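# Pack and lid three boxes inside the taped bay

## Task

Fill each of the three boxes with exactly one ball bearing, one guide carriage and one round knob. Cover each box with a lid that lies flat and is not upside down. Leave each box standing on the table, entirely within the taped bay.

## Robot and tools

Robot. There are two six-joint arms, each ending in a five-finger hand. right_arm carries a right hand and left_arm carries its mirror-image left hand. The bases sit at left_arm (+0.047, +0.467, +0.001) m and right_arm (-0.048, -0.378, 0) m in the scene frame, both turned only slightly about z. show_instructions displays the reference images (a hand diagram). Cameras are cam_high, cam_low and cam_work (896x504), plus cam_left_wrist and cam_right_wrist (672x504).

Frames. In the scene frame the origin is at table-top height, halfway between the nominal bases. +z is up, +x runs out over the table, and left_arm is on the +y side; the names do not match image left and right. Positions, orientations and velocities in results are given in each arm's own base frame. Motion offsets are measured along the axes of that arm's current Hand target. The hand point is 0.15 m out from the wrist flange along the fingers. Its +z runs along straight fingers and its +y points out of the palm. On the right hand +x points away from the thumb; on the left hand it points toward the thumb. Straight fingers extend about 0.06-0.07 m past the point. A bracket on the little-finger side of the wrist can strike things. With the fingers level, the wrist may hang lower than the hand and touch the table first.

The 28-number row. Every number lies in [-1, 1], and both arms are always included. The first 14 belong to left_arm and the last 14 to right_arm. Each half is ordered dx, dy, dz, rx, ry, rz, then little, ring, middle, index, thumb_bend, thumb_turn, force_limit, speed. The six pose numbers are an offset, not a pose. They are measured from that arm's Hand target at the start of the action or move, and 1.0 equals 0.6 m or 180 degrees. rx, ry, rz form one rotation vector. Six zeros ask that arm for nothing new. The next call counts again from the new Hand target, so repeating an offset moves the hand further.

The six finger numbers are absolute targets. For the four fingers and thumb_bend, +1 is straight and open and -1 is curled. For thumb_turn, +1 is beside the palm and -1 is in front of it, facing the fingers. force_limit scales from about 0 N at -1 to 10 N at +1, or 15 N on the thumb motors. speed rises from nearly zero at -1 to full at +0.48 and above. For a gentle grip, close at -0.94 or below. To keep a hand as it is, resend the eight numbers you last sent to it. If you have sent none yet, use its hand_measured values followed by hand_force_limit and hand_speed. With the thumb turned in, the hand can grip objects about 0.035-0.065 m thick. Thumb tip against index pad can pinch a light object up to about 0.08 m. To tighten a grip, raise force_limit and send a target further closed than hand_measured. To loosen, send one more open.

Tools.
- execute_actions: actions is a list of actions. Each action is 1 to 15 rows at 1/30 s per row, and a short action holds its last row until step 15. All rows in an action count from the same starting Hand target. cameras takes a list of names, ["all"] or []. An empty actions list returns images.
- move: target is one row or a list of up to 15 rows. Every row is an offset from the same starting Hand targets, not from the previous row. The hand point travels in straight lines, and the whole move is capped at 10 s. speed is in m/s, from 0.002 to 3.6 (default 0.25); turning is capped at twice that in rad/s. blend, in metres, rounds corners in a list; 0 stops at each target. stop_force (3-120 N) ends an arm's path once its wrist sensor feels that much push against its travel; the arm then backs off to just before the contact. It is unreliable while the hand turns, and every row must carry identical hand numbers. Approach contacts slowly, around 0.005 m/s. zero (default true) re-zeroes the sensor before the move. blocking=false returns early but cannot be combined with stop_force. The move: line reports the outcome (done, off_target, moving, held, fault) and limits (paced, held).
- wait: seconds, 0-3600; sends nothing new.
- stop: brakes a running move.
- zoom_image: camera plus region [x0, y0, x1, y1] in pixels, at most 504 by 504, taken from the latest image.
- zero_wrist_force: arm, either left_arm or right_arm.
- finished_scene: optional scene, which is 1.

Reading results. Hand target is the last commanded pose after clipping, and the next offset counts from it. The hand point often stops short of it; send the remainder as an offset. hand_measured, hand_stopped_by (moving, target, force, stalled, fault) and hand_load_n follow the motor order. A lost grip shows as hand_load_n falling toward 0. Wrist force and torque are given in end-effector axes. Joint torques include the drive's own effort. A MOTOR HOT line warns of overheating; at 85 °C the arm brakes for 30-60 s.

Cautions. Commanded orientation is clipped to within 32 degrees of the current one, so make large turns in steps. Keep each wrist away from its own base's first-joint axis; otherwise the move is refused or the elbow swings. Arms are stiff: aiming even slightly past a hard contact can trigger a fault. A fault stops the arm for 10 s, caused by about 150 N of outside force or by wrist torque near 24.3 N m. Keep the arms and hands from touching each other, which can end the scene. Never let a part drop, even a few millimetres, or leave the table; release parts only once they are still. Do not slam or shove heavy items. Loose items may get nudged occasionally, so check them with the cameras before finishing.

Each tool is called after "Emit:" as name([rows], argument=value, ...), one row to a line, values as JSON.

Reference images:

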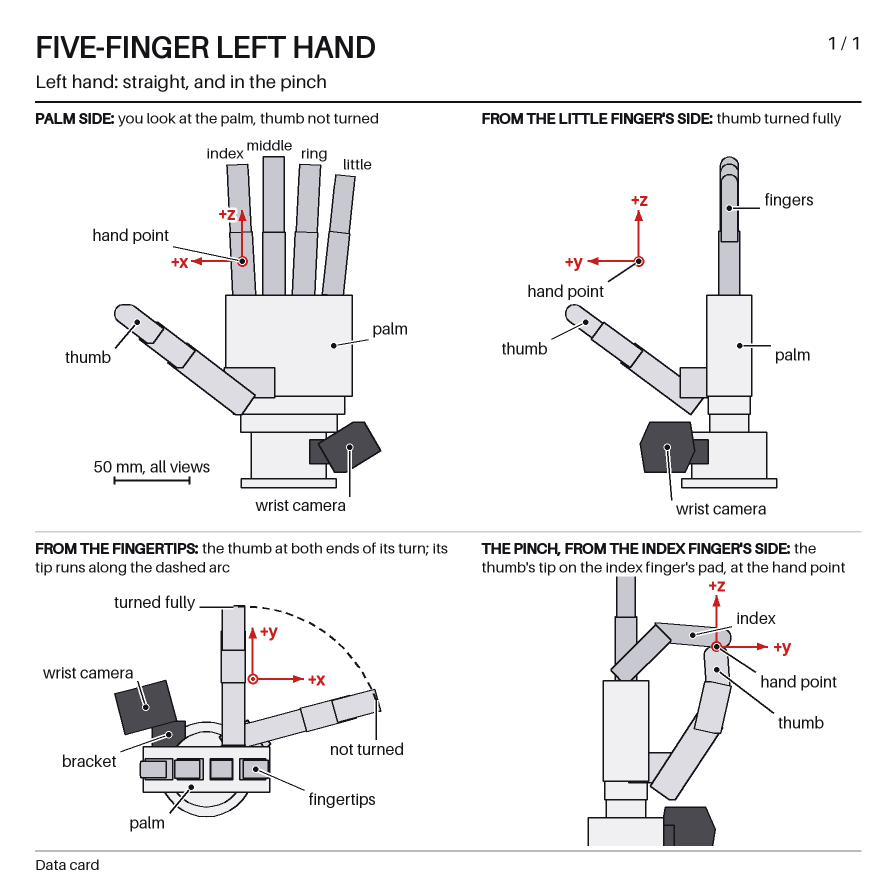

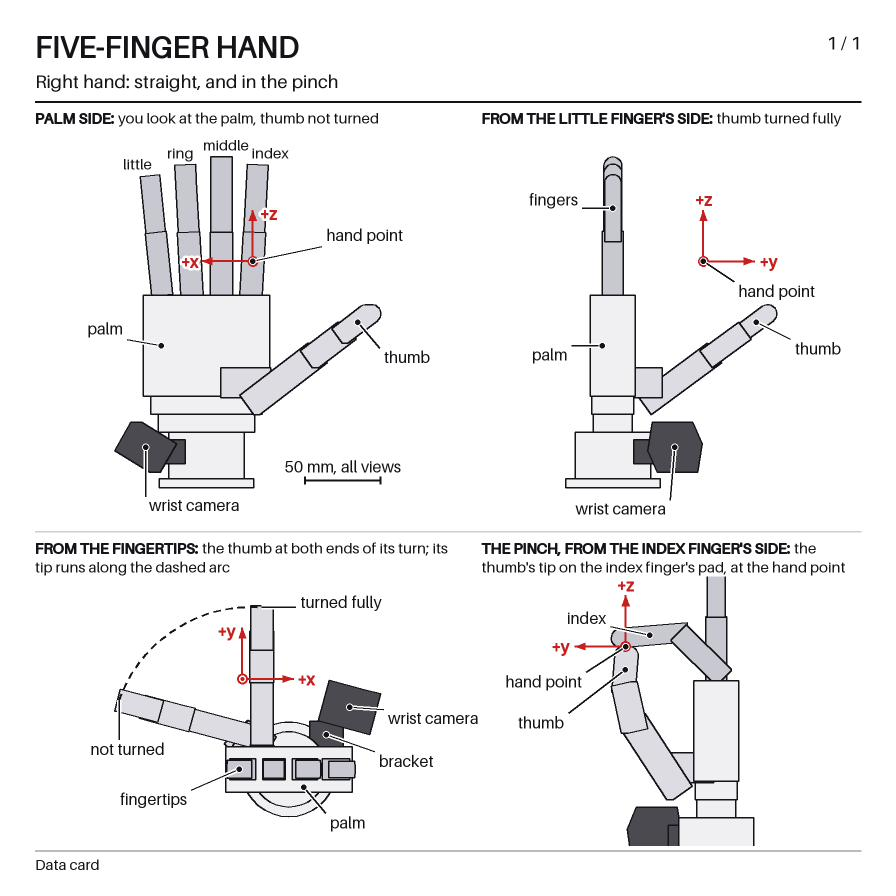

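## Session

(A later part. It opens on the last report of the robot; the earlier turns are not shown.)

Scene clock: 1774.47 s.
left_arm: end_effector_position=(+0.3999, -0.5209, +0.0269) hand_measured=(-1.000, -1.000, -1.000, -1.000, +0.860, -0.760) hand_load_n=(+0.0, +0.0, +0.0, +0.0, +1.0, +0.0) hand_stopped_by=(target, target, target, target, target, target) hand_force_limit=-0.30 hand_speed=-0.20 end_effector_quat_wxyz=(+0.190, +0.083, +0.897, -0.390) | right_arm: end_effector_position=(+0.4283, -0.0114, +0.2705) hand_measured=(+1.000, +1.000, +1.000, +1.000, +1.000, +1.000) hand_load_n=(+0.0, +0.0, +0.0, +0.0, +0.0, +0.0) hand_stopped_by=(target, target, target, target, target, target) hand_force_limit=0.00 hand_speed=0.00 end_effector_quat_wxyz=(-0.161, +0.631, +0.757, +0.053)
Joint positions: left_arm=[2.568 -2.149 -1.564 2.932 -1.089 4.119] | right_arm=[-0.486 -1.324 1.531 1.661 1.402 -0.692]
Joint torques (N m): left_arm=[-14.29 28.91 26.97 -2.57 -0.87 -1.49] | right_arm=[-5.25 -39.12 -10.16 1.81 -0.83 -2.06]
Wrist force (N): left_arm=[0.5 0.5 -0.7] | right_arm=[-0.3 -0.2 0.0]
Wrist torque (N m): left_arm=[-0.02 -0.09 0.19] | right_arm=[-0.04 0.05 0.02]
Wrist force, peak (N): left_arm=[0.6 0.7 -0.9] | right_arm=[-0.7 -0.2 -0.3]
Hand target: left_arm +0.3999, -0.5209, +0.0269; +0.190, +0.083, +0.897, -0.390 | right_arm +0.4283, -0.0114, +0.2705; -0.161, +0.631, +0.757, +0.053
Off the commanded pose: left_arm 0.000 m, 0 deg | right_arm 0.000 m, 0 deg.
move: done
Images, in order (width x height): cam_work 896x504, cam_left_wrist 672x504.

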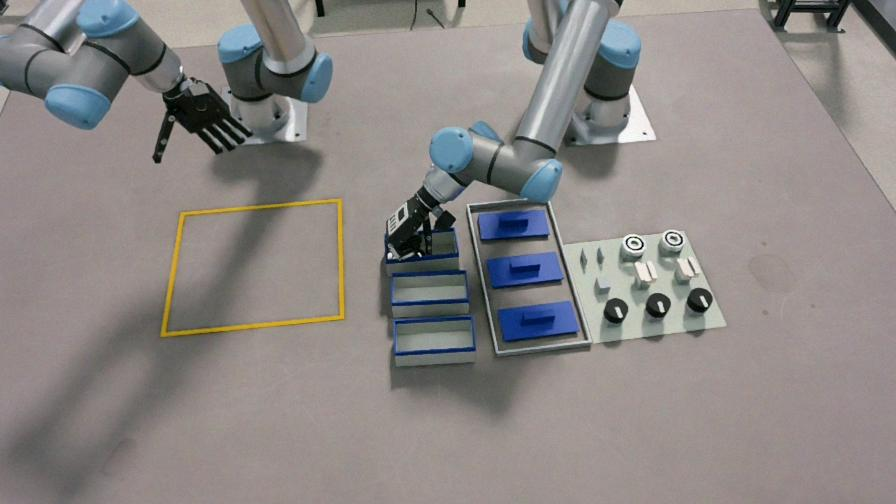

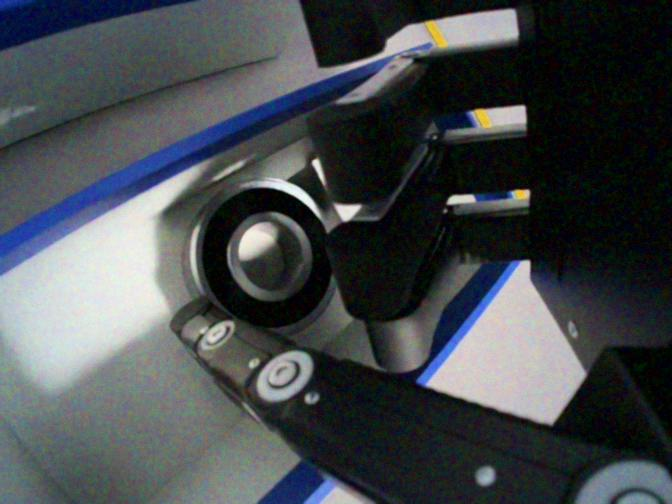

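Emit:
move([
  [0,0.0045,-0.0049,0,0,0,-1,-1,-1,-1,0.86,-0.76,-0.3,-0.2, 0,0,0,0,0,0,1,1,1,1,1,1,0,0],
  [-0.0766,-0.1213,-0.1222,0,0,0,-1,-1,-1,-1,0.86,-0.76,-0.3,-0.2, 0,0,0,0,0,0,1,1,1,1,1,1,0,0],
  [-0.3782,0.3610,-0.4425,0,0,0,-1,-1,-1,-1,0.86,-0.76,-0.3,-0.2, 0,0,0,0,0,0,1,1,1,1,1,1,0,0],
  [-0.3375,0.4278,-0.3802,0,0,0,-1,-1,-1,-1,0.86,-0.76,-0.3,-0.2, 0,0,0,0,0,0,1,1,1,1,1,1,0,0],
], speed=[0.03,0.15,0.25,0.15], blend=[0,0.03,0.03,0], cameras=["all"])

Emit:
zoom_image(camera="cam_high", region=[370, 222, 450, 312])

Emit:
zoom_image(camera="cam_work", region=[600, 220, 720, 320])

Scene clock: 1818.70 s.
left_arm: end_effector_position=(+0.5980, -0.1791, +0.0801) hand_measured=(-1.000, -1.000, -1.000, -1.000, +0.860, -0.760) hand_load_n=(+0.0, +0.0, +0.0, +0.0, +0.0, +0.0) hand_stopped_by=(target, target, target, target, target, target) hand_force_limit=-0.30 hand_speed=-0.20 end_effector_quat_wxyz=(+0.190, +0.083, +0.897, -0.390) | right_arm: end_effector_position=(+0.4283, -0.0114, +0.2705) hand_measured=(+1.000, +1.000, +1.000, +1.000, +1.000, +1.000) hand_load_n=(+0.0, +0.0, +0.0, +0.0, +0.0, +0.0) hand_stopped_by=(target, target, target, target, target, target) hand_force_limit=0.00 hand_speed=0.00 end_effector_quat_wxyz=(-0.161, +0.631, +0.757, +0.053)
Joint positions: left_arm=[3.322 -2.264 -1.35 2.266 -0.694 4.972] | right_arm=[-0.486 -1.324 1.531 1.661 1.402 -0.692]
Joint torques (N m): left_arm=[13.07 34.54 4.56 -0.26 2.75 1.24] | right_arm=[-5.03 -39.34 -9.07 1.47 -0.77 -1.99]
Wrist force (N): left_arm=[0.3 -0.3 -0.3] | right_arm=[-0.2 -0.3 0.0]
Wrist torque (N m): left_arm=[-0.06 -0.03 -0.01] | right_arm=[-0.07 0.04 0.02]
Wrist force, peak (N): left_arm=[0.6 -2.0 -0.3] | right_arm=[-0.6 -0.5 -0.2]
Hand target: left_arm +0.5981, -0.1791, +0.0799; +0.190, +0.083, +0.897, -0.390 | right_arm +0.4283, -0.0114, +0.2705; -0.161, +0.631, +0.757, +0.053
Off the commanded pose: left_arm 0.000 m, 0 deg | right_arm 0.000 m, 0 deg.
move: done

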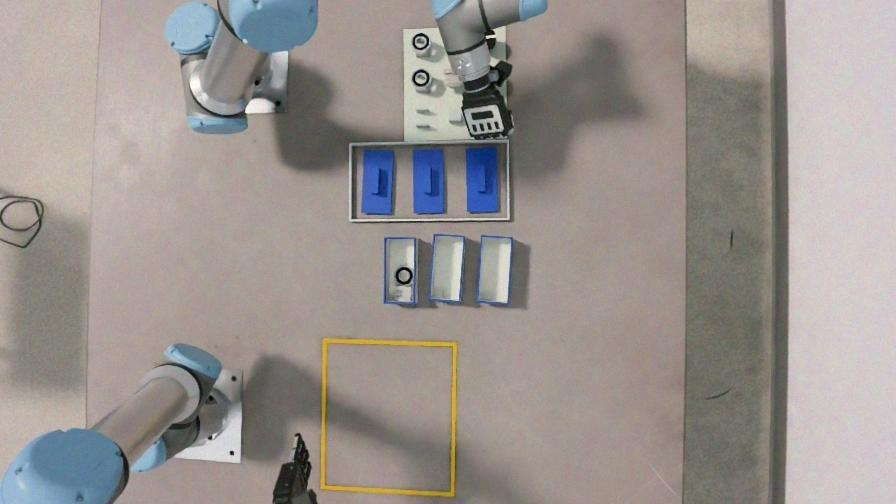

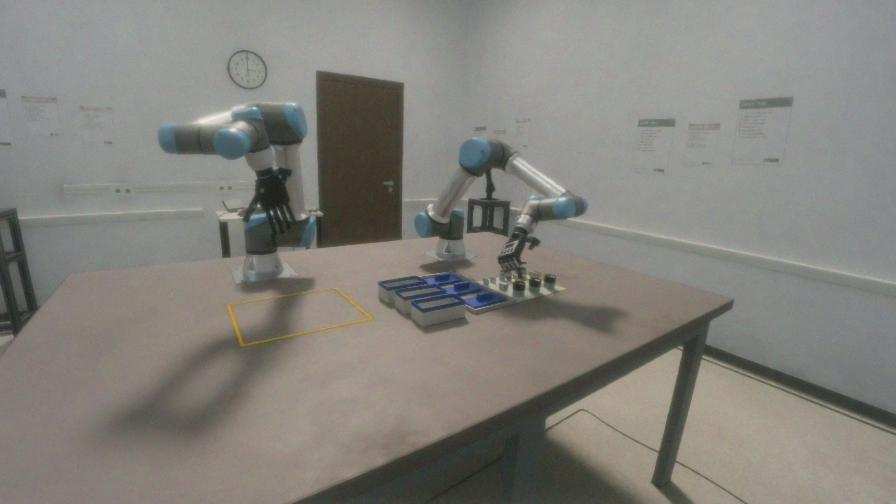

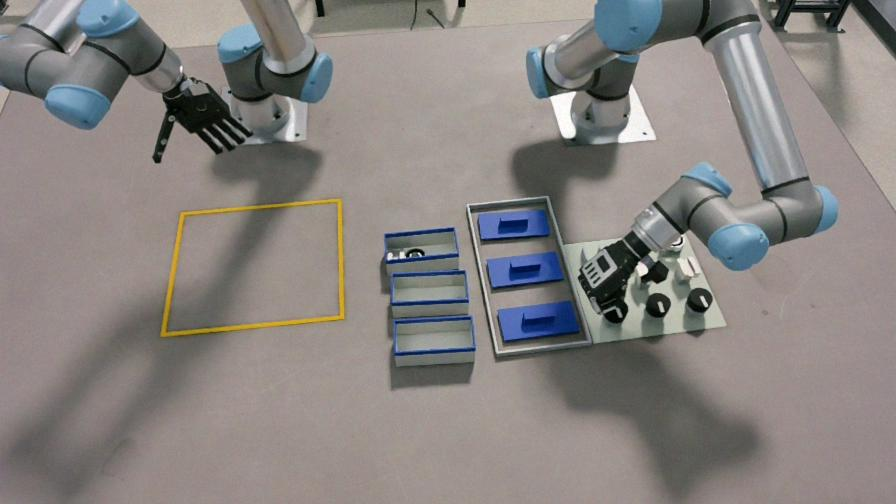

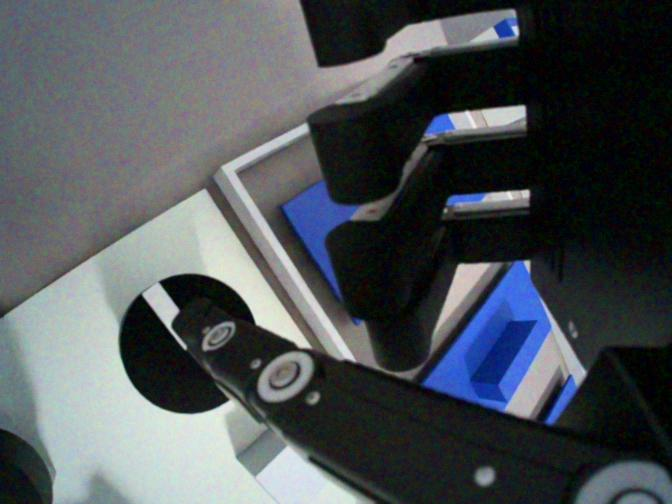

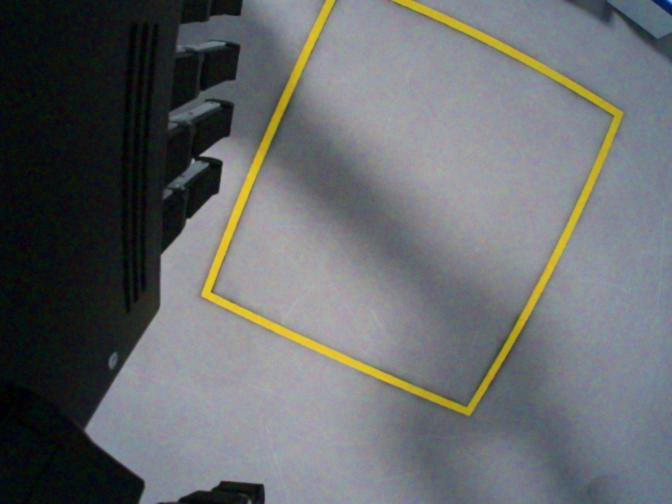

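Scaled by 5.600 from the camera's image (finer frame: 1280x720).

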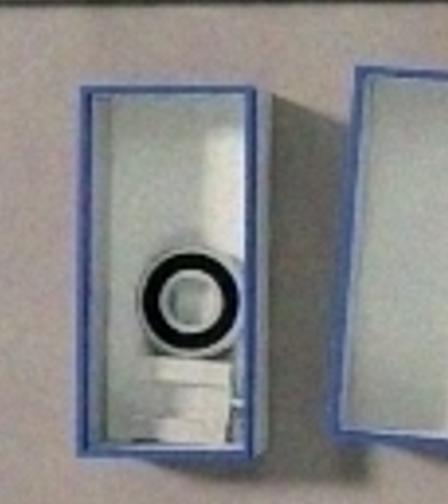

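Scaled by 4.200 from the camera's image (finer frame: 1280x720).

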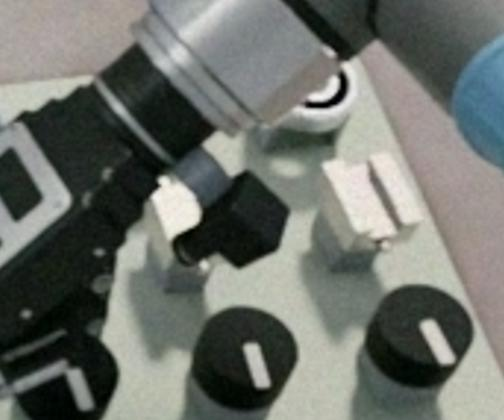

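Emit:
move(target=[0.0203,0.0334,0.0312,0,0,0,-1,-1,-1,-1,0.86,-0.76,-0.3,-0.2, 0,0,0,0,0,0,1,1,1,1,1,1,0,0], speed=0.015, stop_force=3)

Scene clock: 1977.50 s.
left_arm: end_effector_position=(+0.5981, -0.1791, +0.0636) hand_measured=(-1.000, -1.000, -1.000, -1.000, +0.860, -0.760) hand_load_n=(+0.0, +0.0, +0.0, +0.0, +0.0, +0.0) hand_stopped_by=(target, target, target, target, target, target) hand_force_limit=-0.30 hand_speed=-0.20 end_effector_quat_wxyz=(+0.190, +0.083, +0.897, -0.390) | right_arm: end_effector_position=(+0.4283, -0.0114, +0.2705) hand_measured=(+1.000, +1.000, +1.000, +1.000, +1.000, +1.000) hand_load_n=(+0.0, +0.0, +0.0, +0.0, +0.0, +0.0) hand_stopped_by=(target, target, target, target, target, target) hand_force_limit=0.00 hand_speed=0.00 end_effector_quat_wxyz=(-0.161, +0.631, +0.757, +0.053)
Joint positions: left_arm=[3.322 -2.283 -1.364 2.299 -0.694 4.972] | right_arm=[-0.486 -1.324 1.531 1.661 1.402 -0.692]
Joint torques (N m): left_arm=[12.4 59.7 26.03 -3.72 -0.84 1.16] | right_arm=[-5.7 -38.74 -9.48 1.17 -0.9 -2.05]
Wrist force (N): left_arm=[-0.3 -3.3 -3.2] | right_arm=[-0.4 -0.2 -0.1]
Wrist torque (N m): left_arm=[-0.24 -0.02 0.00] | right_arm=[-0.04 0.07 0.01]
Wrist force, peak (N): left_arm=[-0.4 -7.6 -6.5] | right_arm=[-0.6 -0.4 0.0]
Hand target: left_arm +0.5981, -0.1791, +0.0636; +0.190, +0.083, +0.897, -0.390 (not the last commanded pose) | right_arm +0.4283, -0.0114, +0.2705; -0.161, +0.631, +0.757, +0.053
Off the commanded pose: left_arm 0.014 m, 0 deg | right_arm 0.000 m, 0 deg.
move: contact (left_arm)

Emit:
move(target=[-0.0339,-0.0557,-0.0519,0,0,0,-1,-1,-1,-1,0.86,-0.76,-0.3,-0.2, 0,0,0,0,0,0,1,1,1,1,1,1,0,0], speed=0.1, cameras=["cam_left_wrist","cam_high"])

Emit:
zoom_image(camera="cam_high", region=[446, 80, 516, 150])

Scene clock: 2003.30 s.
left_arm: end_effector_position=(+0.5981, -0.1791, +0.1134) hand_measured=(-1.000, -1.000, -1.000, -1.000, +0.860, -0.760) hand_load_n=(+0.0, +0.0, +0.0, +0.0, +0.0, +0.0) hand_stopped_by=(target, target, target, target, target, target) hand_force_limit=-0.30 hand_speed=-0.20 end_effector_quat_wxyz=(+0.190, +0.083, +0.897, -0.390) | right_arm: end_effector_position=(+0.4283, -0.0114, +0.2705) hand_measured=(+1.000, +1.000, +1.000, +1.000, +1.000, +1.000) hand_load_n=(+0.0, +0.0, +0.0, +0.0, +0.0, +0.0) hand_stopped_by=(target, target, target, target, target, target) hand_force_limit=0.00 hand_speed=0.00 end_effector_quat_wxyz=(-0.161, +0.631, +0.757, +0.053)
Joint positions: left_arm=[3.322 -2.23 -1.316 2.198 -0.694 4.972] | right_arm=[-0.486 -1.324 1.531 1.661 1.402 -0.692]
Joint torques (N m): left_arm=[-13.39 61.69 28.26 -4.21 1.32 1.58] | right_arm=[-4.92 -38.89 -9.98 1.06 -0.96 -1.84]
Wrist force (N): left_arm=[0.3 -0.1 -0.6] | right_arm=[-0.5 -0.2 -0.1]
Wrist torque (N m): left_arm=[0.00 -0.04 0.02] | right_arm=[-0.05 0.09 0.00]
Wrist force, peak (N): left_arm=[-0.3 -3.5 -3.1] | right_arm=[-0.6 -0.4 0.1]
Hand target: left_arm +0.5981, -0.1791, +0.1136; +0.190, +0.083, +0.897, -0.390 | right_arm +0.4283, -0.0114, +0.2705; -0.161, +0.631, +0.757, +0.053
Off the commanded pose: left_arm 0.000 m, 0 deg | right_arm 0.000 m, 0 deg.
move: done
Images, in order (width x height): cam_high 896x504, cam_left_wrist 672x504.

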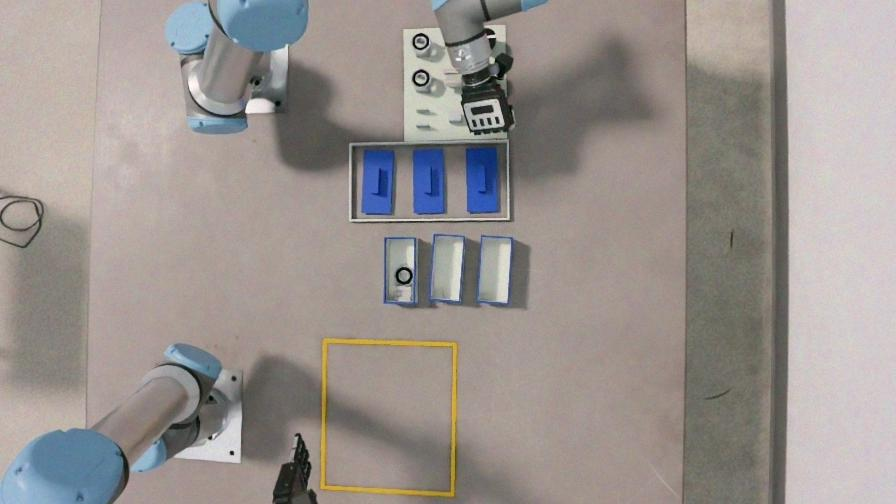

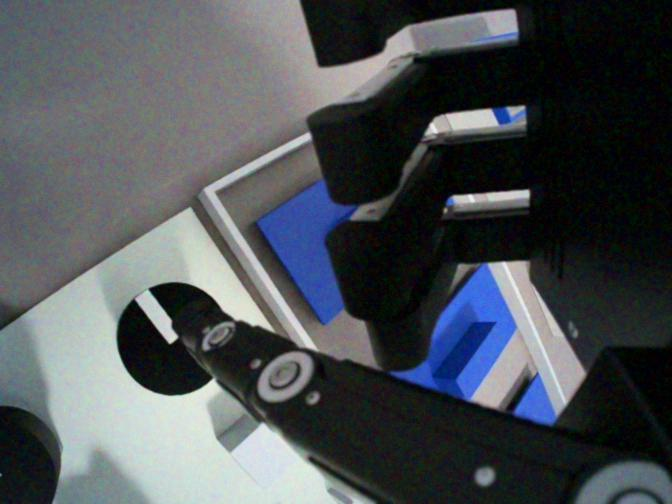

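Scaled by 7.200 from the camera's image (finer frame: 1280x720).

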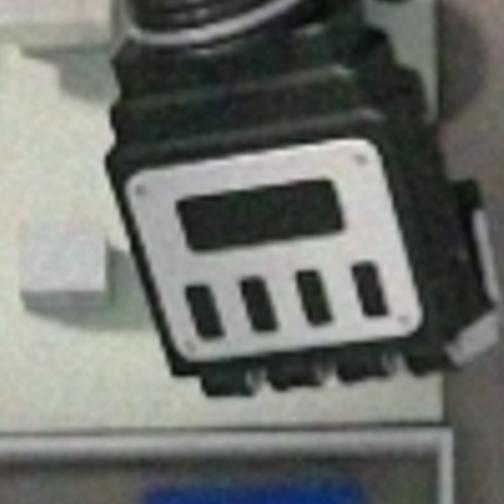

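Emit:
move(target=[-0.0043,0.0547,-0.0463,-0.0446,-0.1544,-0.1523,-1,-1,-1,0.26,0.84,-0.76,-0.4,0, 0,0,0,0,0,0,1,1,1,1,1,1,0,0], speed=0.2, cameras=["cam_left_wrist","cam_work","cam_low"])

Emit:
zoom_image(camera="cam_work", region=[560, 220, 680, 340])

Emit:
zoom_image(camera="cam_low", region=[470, 210, 570, 310])

Scene clock: 2046.63 s.
left_arm: end_effector_position=(+0.6025, -0.1364, +0.1100) hand_measured=(-1.000, -1.000, -1.000, +0.260, +0.840, -0.760) hand_load_n=(+0.0, +0.0, +0.0, +0.0, +0.0, +0.0) hand_stopped_by=(target, target, target, target, target, target) hand_force_limit=-0.40 hand_speed=0.00 end_effector_quat_wxyz=(+0.306, -0.238, +0.845, -0.369) | right_arm: end_effector_position=(+0.4283, -0.0114, +0.2705) hand_measured=(+1.000, +1.000, +1.000, +1.000, +1.000, +1.000) hand_load_n=(+0.0, +0.0, +0.0, +0.0, +0.0, +0.0) hand_stopped_by=(target, target, target, target, target, target) hand_force_limit=0.00 hand_speed=0.00 end_effector_quat_wxyz=(-0.161, +0.631, +0.757, +0.053)
Joint positions: left_arm=[3.359 -1.964 -1.656 2.865 -0.907 4.085] | right_arm=[-0.486 -1.324 1.531 1.661 1.402 -0.692]
Joint torques (N m): left_arm=[-14.06 50.63 7.15 0.95 -0.75 -1.37] | right_arm=[-5.02 -39.2 -9.62 0.81 -0.8 -2.07]
Wrist force (N): left_arm=[-0.3 0.0 -0.2] | right_arm=[-0.3 -0.3 0.4]
Wrist torque (N m): left_arm=[-0.02 0.00 0.09] | right_arm=[-0.08 0.03 0.02]
Wrist force, peak (N): left_arm=[-0.1 0.8 -0.5] | right_arm=[-0.6 -0.4 -0.1]
Hand target: left_arm +0.6025, -0.1364, +0.1100; +0.306, -0.238, +0.844, -0.369 | right_arm +0.4283, -0.0114, +0.2705; -0.161, +0.631, +0.757, +0.053
Off the commanded pose: left_arm 0.000 m, 0 deg | right_arm 0.000 m, 0 deg.
move: done
Images, in order (width x height): cam_low 896x504, cam_work 896x504, cam_left_wrist 672x504.

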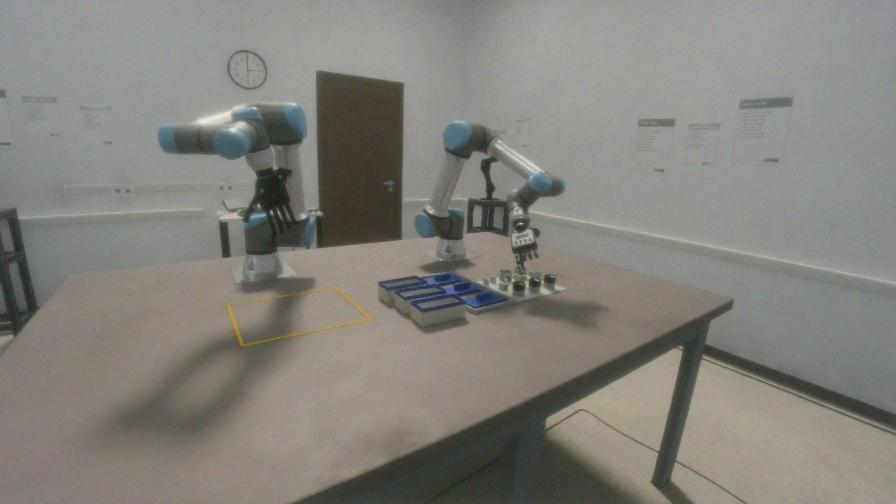

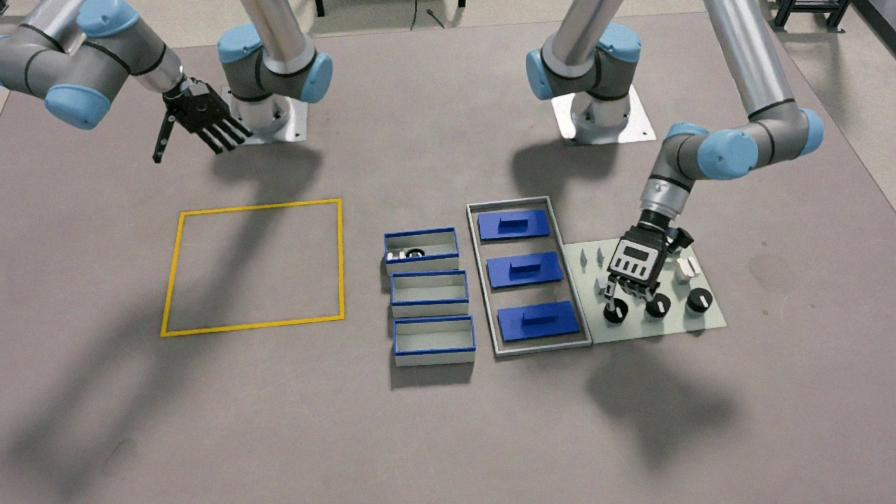

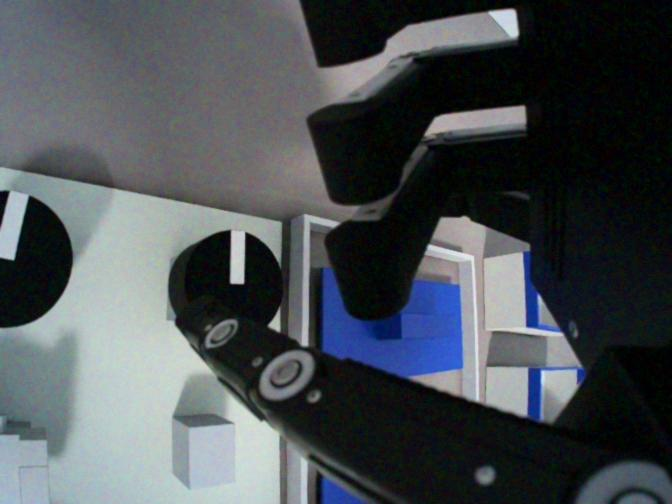

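Scaled by 4.200 from the camera's image (finer frame: 1280x720).

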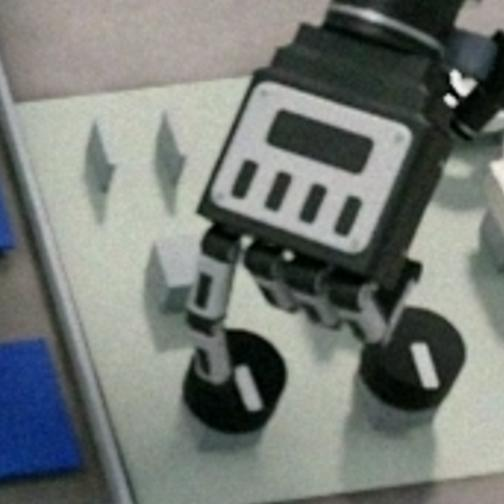

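Scaled by 5.040 from the camera's image (finer frame: 1280x720).

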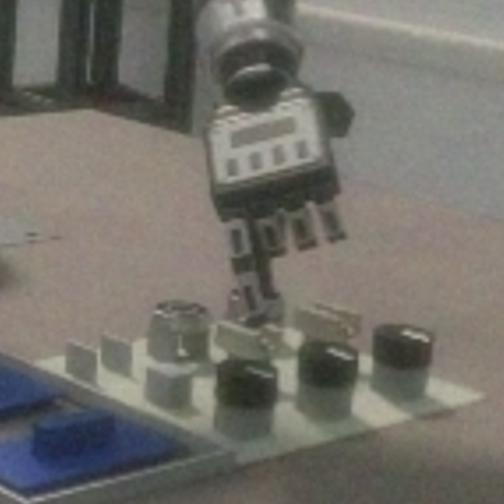

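Emit:
move(target=[0.0328,0.0695,0.0533,0,0,0,-1,-1,-1,0.26,0.84,-0.76,-0.4,0, 0,0,0,0,0,0,1,1,1,1,1,1,0,0], speed=0.08, stop_force=6, cameras=["cam_left_wrist","cam_work"])

Emit:
zoom_image(camera="cam_work", region=[560, 220, 680, 340])

Scene clock: 2059.97 s.
left_arm: end_effector_position=(+0.6036, -0.1384, +0.0539) hand_measured=(-1.000, -1.000, -1.000, +0.260, +0.840, -0.760) hand_load_n=(+0.0, +0.5, +0.0, +0.0, +0.0, +0.5) hand_stopped_by=(target, target, target, target, target, target) hand_force_limit=-0.40 hand_speed=0.00 end_effector_quat_wxyz=(+0.306, -0.238, +0.844, -0.369) | right_arm: end_effector_position=(+0.4283, -0.0114, +0.2705) hand_measured=(+1.000, +1.000, +1.000, +1.000, +1.000, +1.000) hand_load_n=(+0.0, +0.0, +0.0, +0.0, +0.0, +0.0) hand_stopped_by=(target, target, target, target, target, target) hand_force_limit=0.00 hand_speed=0.00 end_effector_quat_wxyz=(-0.161, +0.631, +0.757, +0.053)
Joint positions: left_arm=[3.354 -2.035 -1.714 2.997 -0.911 4.08] | right_arm=[-0.486 -1.324 1.531 1.661 1.402 -0.692]
Joint torques (N m): left_arm=[-12.41 23.64 4.27 1.26 -1.09 -1.51] | right_arm=[-6.01 -38.43 -9.5 0.68 -0.77 -2.07]
Wrist force (N): left_arm=[-0.3 -0.1 -0.1] | right_arm=[-0.4 -0.2 -0.1]
Wrist torque (N m): left_arm=[-0.04 0.02 0.10] | right_arm=[-0.04 0.07 0.01]
Wrist force, peak (N): left_arm=[-0.5 -0.3 -0.7] | right_arm=[-0.6 -0.4 0.2]
Hand target: left_arm +0.6036, -0.1384, +0.0539; +0.306, -0.238, +0.844, -0.369 | right_arm +0.4283, -0.0114, +0.2705; -0.161, +0.631, +0.757, +0.053
Off the commanded pose: left_arm 0.000 m, 0 deg | right_arm 0.000 m, 0 deg.
move: done
Images, in order (width x height): cam_work 896x504, cam_left_wrist 672x504.

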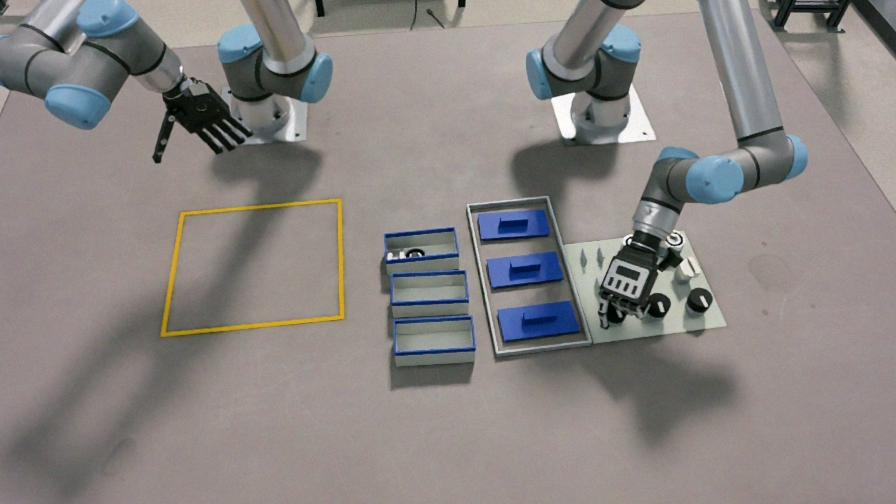

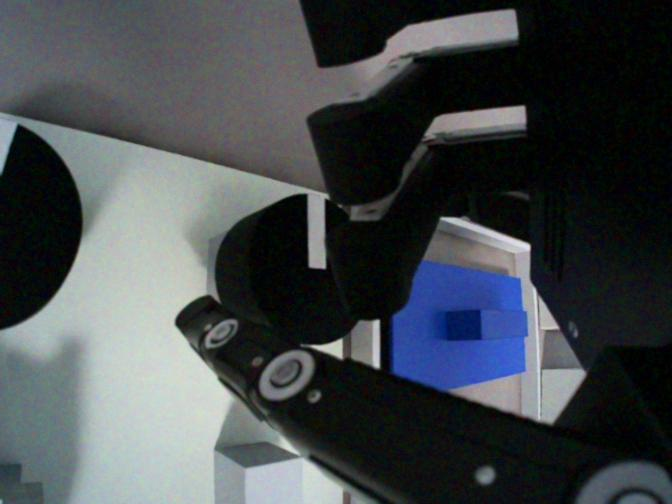

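Scaled by 4.200 from the camera's image (finer frame: 1280x720).

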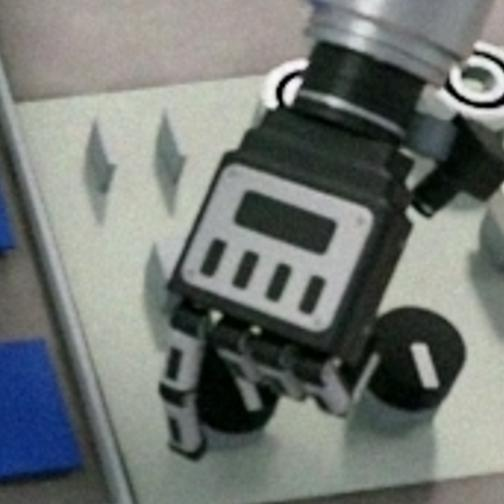

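Emit:
move(target=[0,0,0,0,0,0,-1,-1,-1,0.26,0.64,-0.76,-0.4,-0.6, 0,0,0,0,0,0,1,1,1,1,1,1,0,0])

Emit:
move(target=[0,0,0,0,0,0,-1,-1,-1,-0.3,0.64,-0.76,-0.3,-0.9, 0,0,0,0,0,0,1,1,1,1,1,1,0,0], cameras=["cam_left_wrist","cam_work"])

Emit:
zoom_image(camera="cam_work", region=[560, 220, 680, 340])

Scene clock: 2067.53 s.
left_arm: end_effector_position=(+0.6036, -0.1384, +0.0539) hand_measured=(-1.000, -1.000, -1.000, +0.260, +0.640, -0.760) hand_load_n=(+0.0, +0.0, +0.0, +0.0, +0.0, +0.0) hand_stopped_by=(target, target, target, target, target, target) hand_force_limit=-0.40 hand_speed=-0.60 end_effector_quat_wxyz=(+0.306, -0.238, +0.844, -0.369) | right_arm: end_effector_position=(+0.4283, -0.0114, +0.2705) hand_measured=(+1.000, +1.000, +1.000, +1.000, +1.000, +1.000) hand_load_n=(+0.0, +0.0, +0.0, +0.0, +0.0, +0.0) hand_stopped_by=(target, target, target, target, target, target) hand_force_limit=0.00 hand_speed=0.00 end_effector_quat_wxyz=(-0.161, +0.631, +0.757, +0.053)
Joint positions: left_arm=[3.354 -2.035 -1.714 2.997 -0.911 4.08] | right_arm=[-0.486 -1.324 1.531 1.661 1.402 -0.692]
Joint torques (N m): left_arm=[-14.29 24.35 5.03 1.09 -0.48 -1.45] | right_arm=[-4.92 -38.19 -9.17 0.67 -0.72 -2.1]
Wrist force (N): left_arm=[-0.4 -0.1 -0.2] | right_arm=[-0.4 -0.3 0.0]
Wrist torque (N m): left_arm=[-0.04 0.03 0.09] | right_arm=[-0.07 0.07 0.01]
Wrist force, peak (N): left_arm=[-0.8 -0.2 -0.2] | right_arm=[-0.7 -0.4 0.0]
Hand target: left_arm +0.6036, -0.1384, +0.0539; +0.306, -0.238, +0.844, -0.369 | right_arm +0.4283, -0.0114, +0.2705; -0.161, +0.631, +0.757, +0.053
Off the commanded pose: left_arm 0.000 m, 0 deg | right_arm 0.000 m, 0 deg.
move: done

Scene clock: 2068.53 s.
left_arm: end_effector_position=(+0.6036, -0.1384, +0.0539) hand_measured=(-1.000, -1.000, -1.000, +0.056, +0.642, -0.760) hand_load_n=(-0.5, +0.0, +0.5, +4.0, +3.0, +0.0) hand_stopped_by=(target, target, target, force, target, target) hand_force_limit=-0.30 hand_speed=-0.90 end_effector_quat_wxyz=(+0.306, -0.238, +0.844, -0.369) | right_arm: end_effector_position=(+0.4283, -0.0114, +0.2705) hand_measured=(+1.000, +1.000, +1.000, +1.000, +1.000, +1.000) hand_load_n=(+0.0, +0.0, +0.0, +0.0, +0.0, +0.0) hand_stopped_by=(target, target, target, target, target, target) hand_force_limit=0.00 hand_speed=0.00 end_effector_quat_wxyz=(-0.161, +0.631, +0.757, +0.053)
Joint positions: left_arm=[3.354 -2.035 -1.714 2.997 -0.911 4.08] | right_arm=[-0.486 -1.324 1.531 1.661 1.402 -0.692]
Joint torques (N m): left_arm=[-13.73 25.89 4.71 1.06 -0.47 -1.41] | right_arm=[-5.26 -37.64 -9.33 0.77 -0.8 -1.95]
Wrist force (N): left_arm=[0.0 0.6 0.1] | right_arm=[-0.3 -0.3 0.2]
Wrist torque (N m): left_arm=[0.03 -0.01 0.09] | right_arm=[-0.07 0.04 0.02]
Wrist force, peak (N): left_arm=[-0.2 0.6 0.2] | right_arm=[-0.7 -0.3 0.0]
Hand target: left_arm +0.6036, -0.1384, +0.0539; +0.306, -0.238, +0.844, -0.369 | right_arm +0.4283, -0.0114, +0.2705; -0.161, +0.631, +0.757, +0.053
Off the commanded pose: left_arm 0.000 m, 0 deg | right_arm 0.000 m, 0 deg.
move: done
Images, in order (width x height): cam_work 896x504, cam_left_wrist 672x504.

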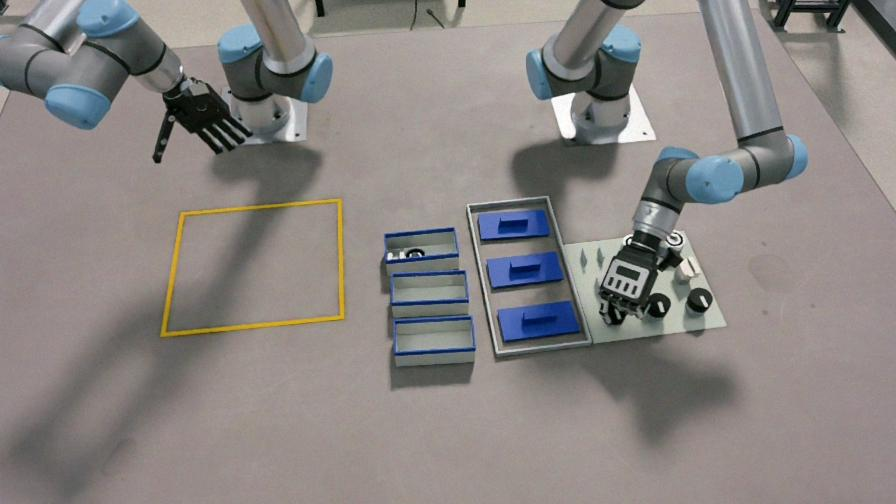

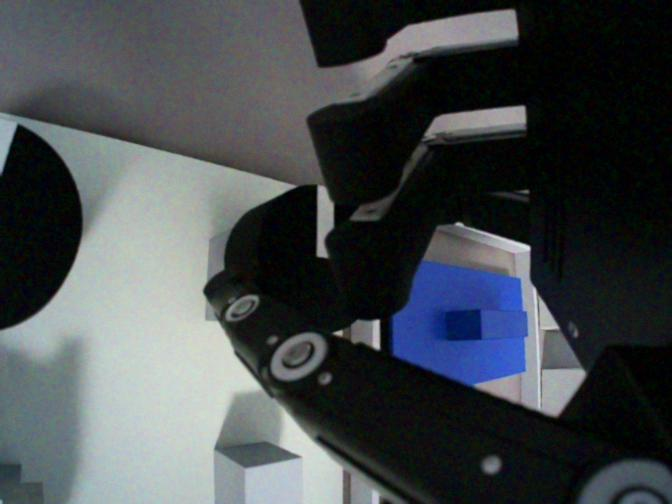

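Scaled by 4.200 from the camera's image (finer frame: 1280x720).

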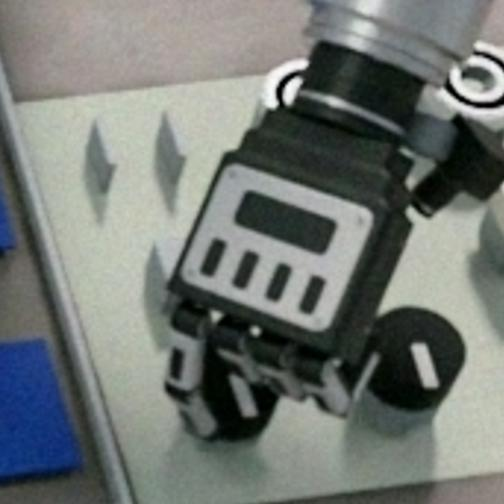

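Emit:
move(target=[0,0,0,0,0,0,-1,-1,-1,0.26,0.84,-0.76,-0.4,-0.4, 0,0,0,0,0,0,1,1,1,1,1,1,0,0])

Emit:
move(target=[-0.0112,0.0034,0.0023,0,0,0,-1,-1,-1,0.26,0.84,-0.76,-0.4,-0.4, 0,0,0,0,0,0,1,1,1,1,1,1,0,0], speed=0.05)

Emit:
move(target=[0,0,0,0,0,0,-1,-1,-1,0.26,0.64,-0.76,-0.4,-0.6, 0,0,0,0,0,0,1,1,1,1,1,1,0,0])

Emit:
move(target=[0,0,0,0,0,0,-1,-1,-1,-0.3,0.64,-0.76,-0.3,-0.9, 0,0,0,0,0,0,1,1,1,1,1,1,0,0], cameras=["cam_left_wrist","cam_work"])

Emit:
zoom_image(camera="cam_work", region=[560, 220, 680, 340])

Scene clock: 2085.67 s.
left_arm: end_effector_position=(+0.6036, -0.1384, +0.0539) hand_measured=(-1.000, -1.000, -1.000, +0.260, +0.840, -0.760) hand_load_n=(+0.0, +0.0, +0.0, +0.0, +0.0, +0.0) hand_stopped_by=(target, target, target, target, target, target) hand_force_limit=-0.40 hand_speed=-0.40 end_effector_quat_wxyz=(+0.306, -0.238, +0.844, -0.369) | right_arm: end_effector_position=(+0.4283, -0.0114, +0.2705) hand_measured=(+1.000, +1.000, +1.000, +1.000, +1.000, +1.000) hand_load_n=(+0.0, +0.0, +0.0, +0.0, +0.0, +0.0) hand_stopped_by=(target, target, target, target, target, target) hand_force_limit=0.00 hand_speed=0.00 end_effector_quat_wxyz=(-0.161, +0.631, +0.757, +0.053)
Joint positions: left_arm=[3.354 -2.035 -1.714 2.997 -0.911 4.08] | right_arm=[-0.486 -1.324 1.531 1.661 1.402 -0.692]
Joint torques (N m): left_arm=[-10.99 26.37 7.16 -1.56 0.51 -1.27] | right_arm=[-5.43 -37.65 -9.73 0.64 -0.86 -2]
Wrist force (N): left_arm=[-0.3 -0.1 0.0] | right_arm=[-0.4 -0.1 -0.1]
Wrist torque (N m): left_arm=[-0.04 0.03 0.09] | right_arm=[-0.04 0.06 0.01]
Wrist force, peak (N): left_arm=[-0.3 0.6 0.2] | right_arm=[-0.7 -0.4 0.0]
Hand target: left_arm +0.6036, -0.1384, +0.0539; +0.306, -0.238, +0.844, -0.369 | right_arm +0.4283, -0.0114, +0.2705; -0.161, +0.631, +0.757, +0.053
Off the commanded pose: left_arm 0.000 m, 0 deg | right_arm 0.000 m, 0 deg.
move: done

Scene clock: 2086.27 s.
left_arm: end_effector_position=(+0.6088, -0.1337, +0.0539) hand_measured=(-1.000, -1.000, -1.000, +0.260, +0.840, -0.760) hand_load_n=(+0.0, -0.5, +0.0, +0.0, +0.0, +0.0) hand_stopped_by=(target, target, target, target, target, target) hand_force_limit=-0.40 hand_speed=-0.40 end_effector_quat_wxyz=(+0.306, -0.238, +0.844, -0.369) | right_arm: end_effector_position=(+0.4283, -0.0114, +0.2705) hand_measured=(+1.000, +1.000, +1.000, +1.000, +1.000, +1.000) hand_load_n=(+0.0, +0.0, +0.0, +0.0, +0.0, +0.0) hand_stopped_by=(target, target, target, target, target, target) hand_force_limit=0.00 hand_speed=0.00 end_effector_quat_wxyz=(-0.161, +0.631, +0.757, +0.053)
Joint positions: left_arm=[3.362 -2.046 -1.698 2.988 -0.905 4.087] | right_arm=[-0.486 -1.324 1.531 1.661 1.402 -0.692]
Joint torques (N m): left_arm=[12.26 25.99 27.57 -2.63 2.22 1.29] | right_arm=[-4.96 -38.14 -9.39 0.81 -0.72 -2.01]
Wrist force (N): left_arm=[-0.1 -0.3 -0.1] | right_arm=[-0.4 -0.1 0.0]
Wrist torque (N m): left_arm=[-0.06 0.00 -0.06] | right_arm=[-0.04 0.07 0.01]
Wrist force, peak (N): left_arm=[-0.6 -0.2 -0.1] | right_arm=[-0.6 -0.4 0.1]
Hand target: left_arm +0.6089, -0.1336, +0.0539; +0.306, -0.238, +0.844, -0.369 | right_arm +0.4283, -0.0114, +0.2705; -0.161, +0.631, +0.757, +0.053
Off the commanded pose: left_arm 0.000 m, 0 deg | right_arm 0.000 m, 0 deg.
move: done

Scene clock: 2086.90 s.
left_arm: end_effector_position=(+0.6089, -0.1336, +0.0539) hand_measured=(-1.000, -1.000, -1.000, +0.260, +0.640, -0.760) hand_load_n=(+0.0, +0.0, +0.0, +0.0, +0.0, +0.0) hand_stopped_by=(target, target, target, target, target, target) hand_force_limit=-0.40 hand_speed=-0.60 end_effector_quat_wxyz=(+0.306, -0.238, +0.844, -0.369) | right_arm: end_effector_position=(+0.4283, -0.0114, +0.2705) hand_measured=(+1.000, +1.000, +1.000, +1.000, +1.000, +1.000) hand_load_n=(+0.0, +0.0, +0.0, +0.0, +0.0, +0.0) hand_stopped_by=(target, target, target, target, target, target) hand_force_limit=0.00 hand_speed=0.00 end_effector_quat_wxyz=(-0.161, +0.631, +0.757, +0.053)
Joint positions: left_arm=[3.362 -2.046 -1.698 2.987 -0.905 4.087] | right_arm=[-0.486 -1.324 1.531 1.661 1.402 -0.692]
Joint torques (N m): left_arm=[12.74 24.55 26.49 -2.83 2.33 1.39] | right_arm=[-5.07 -38.46 -9.35 0.63 -0.76 -1.97]
Wrist force (N): left_arm=[-0.4 -0.3 -0.1] | right_arm=[-0.5 -0.2 0.2]
Wrist torque (N m): left_arm=[-0.07 0.04 -0.07] | right_arm=[-0.07 0.08 0.00]
Wrist force, peak (N): left_arm=[-0.4 -0.4 -0.1] | right_arm=[-0.5 -0.4 0.1]
Hand target: left_arm +0.6089, -0.1336, +0.0539; +0.306, -0.238, +0.844, -0.369 | right_arm +0.4283, -0.0114, +0.2705; -0.161, +0.631, +0.757, +0.053
Off the commanded pose: left_arm 0.000 m, 0 deg | right_arm 0.000 m, 0 deg.
move: done

Scene clock: 2087.97 s.
left_arm: end_effector_position=(+0.6089, -0.1336, +0.0539) hand_measured=(-1.000, -1.000, -1.000, +0.038, +0.640, -0.760) hand_load_n=(+0.0, +0.0, +0.0, +3.5, +3.0, -0.5) hand_stopped_by=(target, target, target, force, target, target) hand_force_limit=-0.30 hand_speed=-0.90 end_effector_quat_wxyz=(+0.306, -0.238, +0.844, -0.369) | right_arm: end_effector_position=(+0.4283, -0.0114, +0.2705) hand_measured=(+1.000, +1.000, +1.000, +1.000, +1.000, +1.000) hand_load_n=(+0.5, +0.0, +0.0, +0.0, +0.0, +0.0) hand_stopped_by=(target, target, target, target, target, target) hand_force_limit=0.00 hand_speed=0.00 end_effector_quat_wxyz=(-0.161, +0.631, +0.757, +0.053)
Joint positions: left_arm=[3.362 -2.046 -1.698 2.987 -0.905 4.087] | right_arm=[-0.486 -1.324 1.531 1.661 1.402 -0.692]
Joint torques (N m): left_arm=[12.29 24.47 27.09 -2.65 2.32 1.4] | right_arm=[-5.05 -38.2 -8.94 0.65 -0.74 -1.98]
Wrist force (N): left_arm=[-0.2 0.2 -0.2] | right_arm=[-0.3 -0.2 -0.1]
Wrist torque (N m): left_arm=[-0.02 0.02 -0.08] | right_arm=[-0.05 0.06 0.01]
Wrist force, peak (N): left_arm=[-0.4 -0.3 -0.3] | right_arm=[-0.7 -0.3 0.2]
Hand target: left_arm +0.6089, -0.1336, +0.0539; +0.306, -0.238, +0.844, -0.369 | right_arm +0.4283, -0.0114, +0.2705; -0.161, +0.631, +0.757, +0.053
Off the commanded pose: left_arm 0.000 m, 0 deg | right_arm 0.000 m, 0 deg.
move: done
Images, in order (width x height): cam_work 896x504, cam_left_wrist 672x504.

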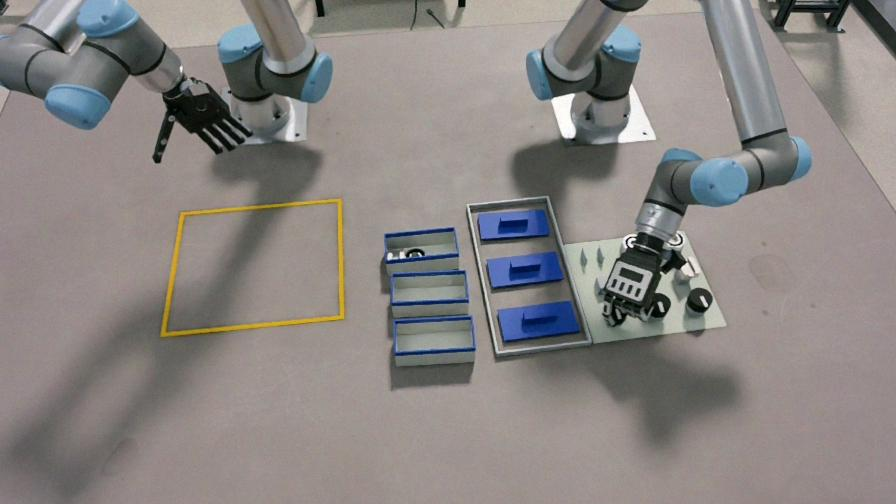

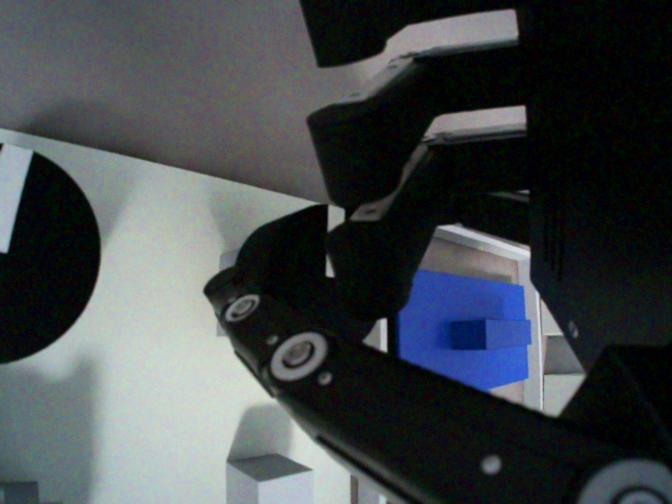

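Scaled by 4.200 from the camera's image (finer frame: 1280x720).

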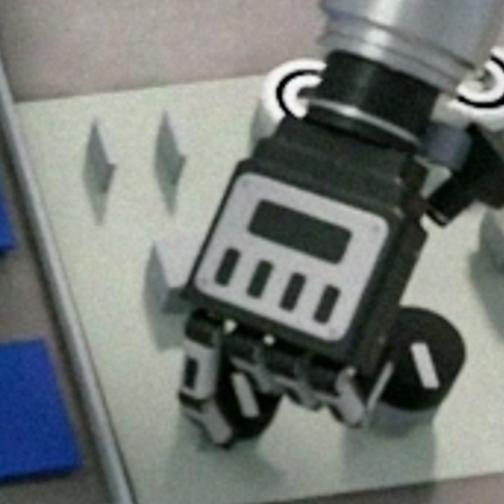

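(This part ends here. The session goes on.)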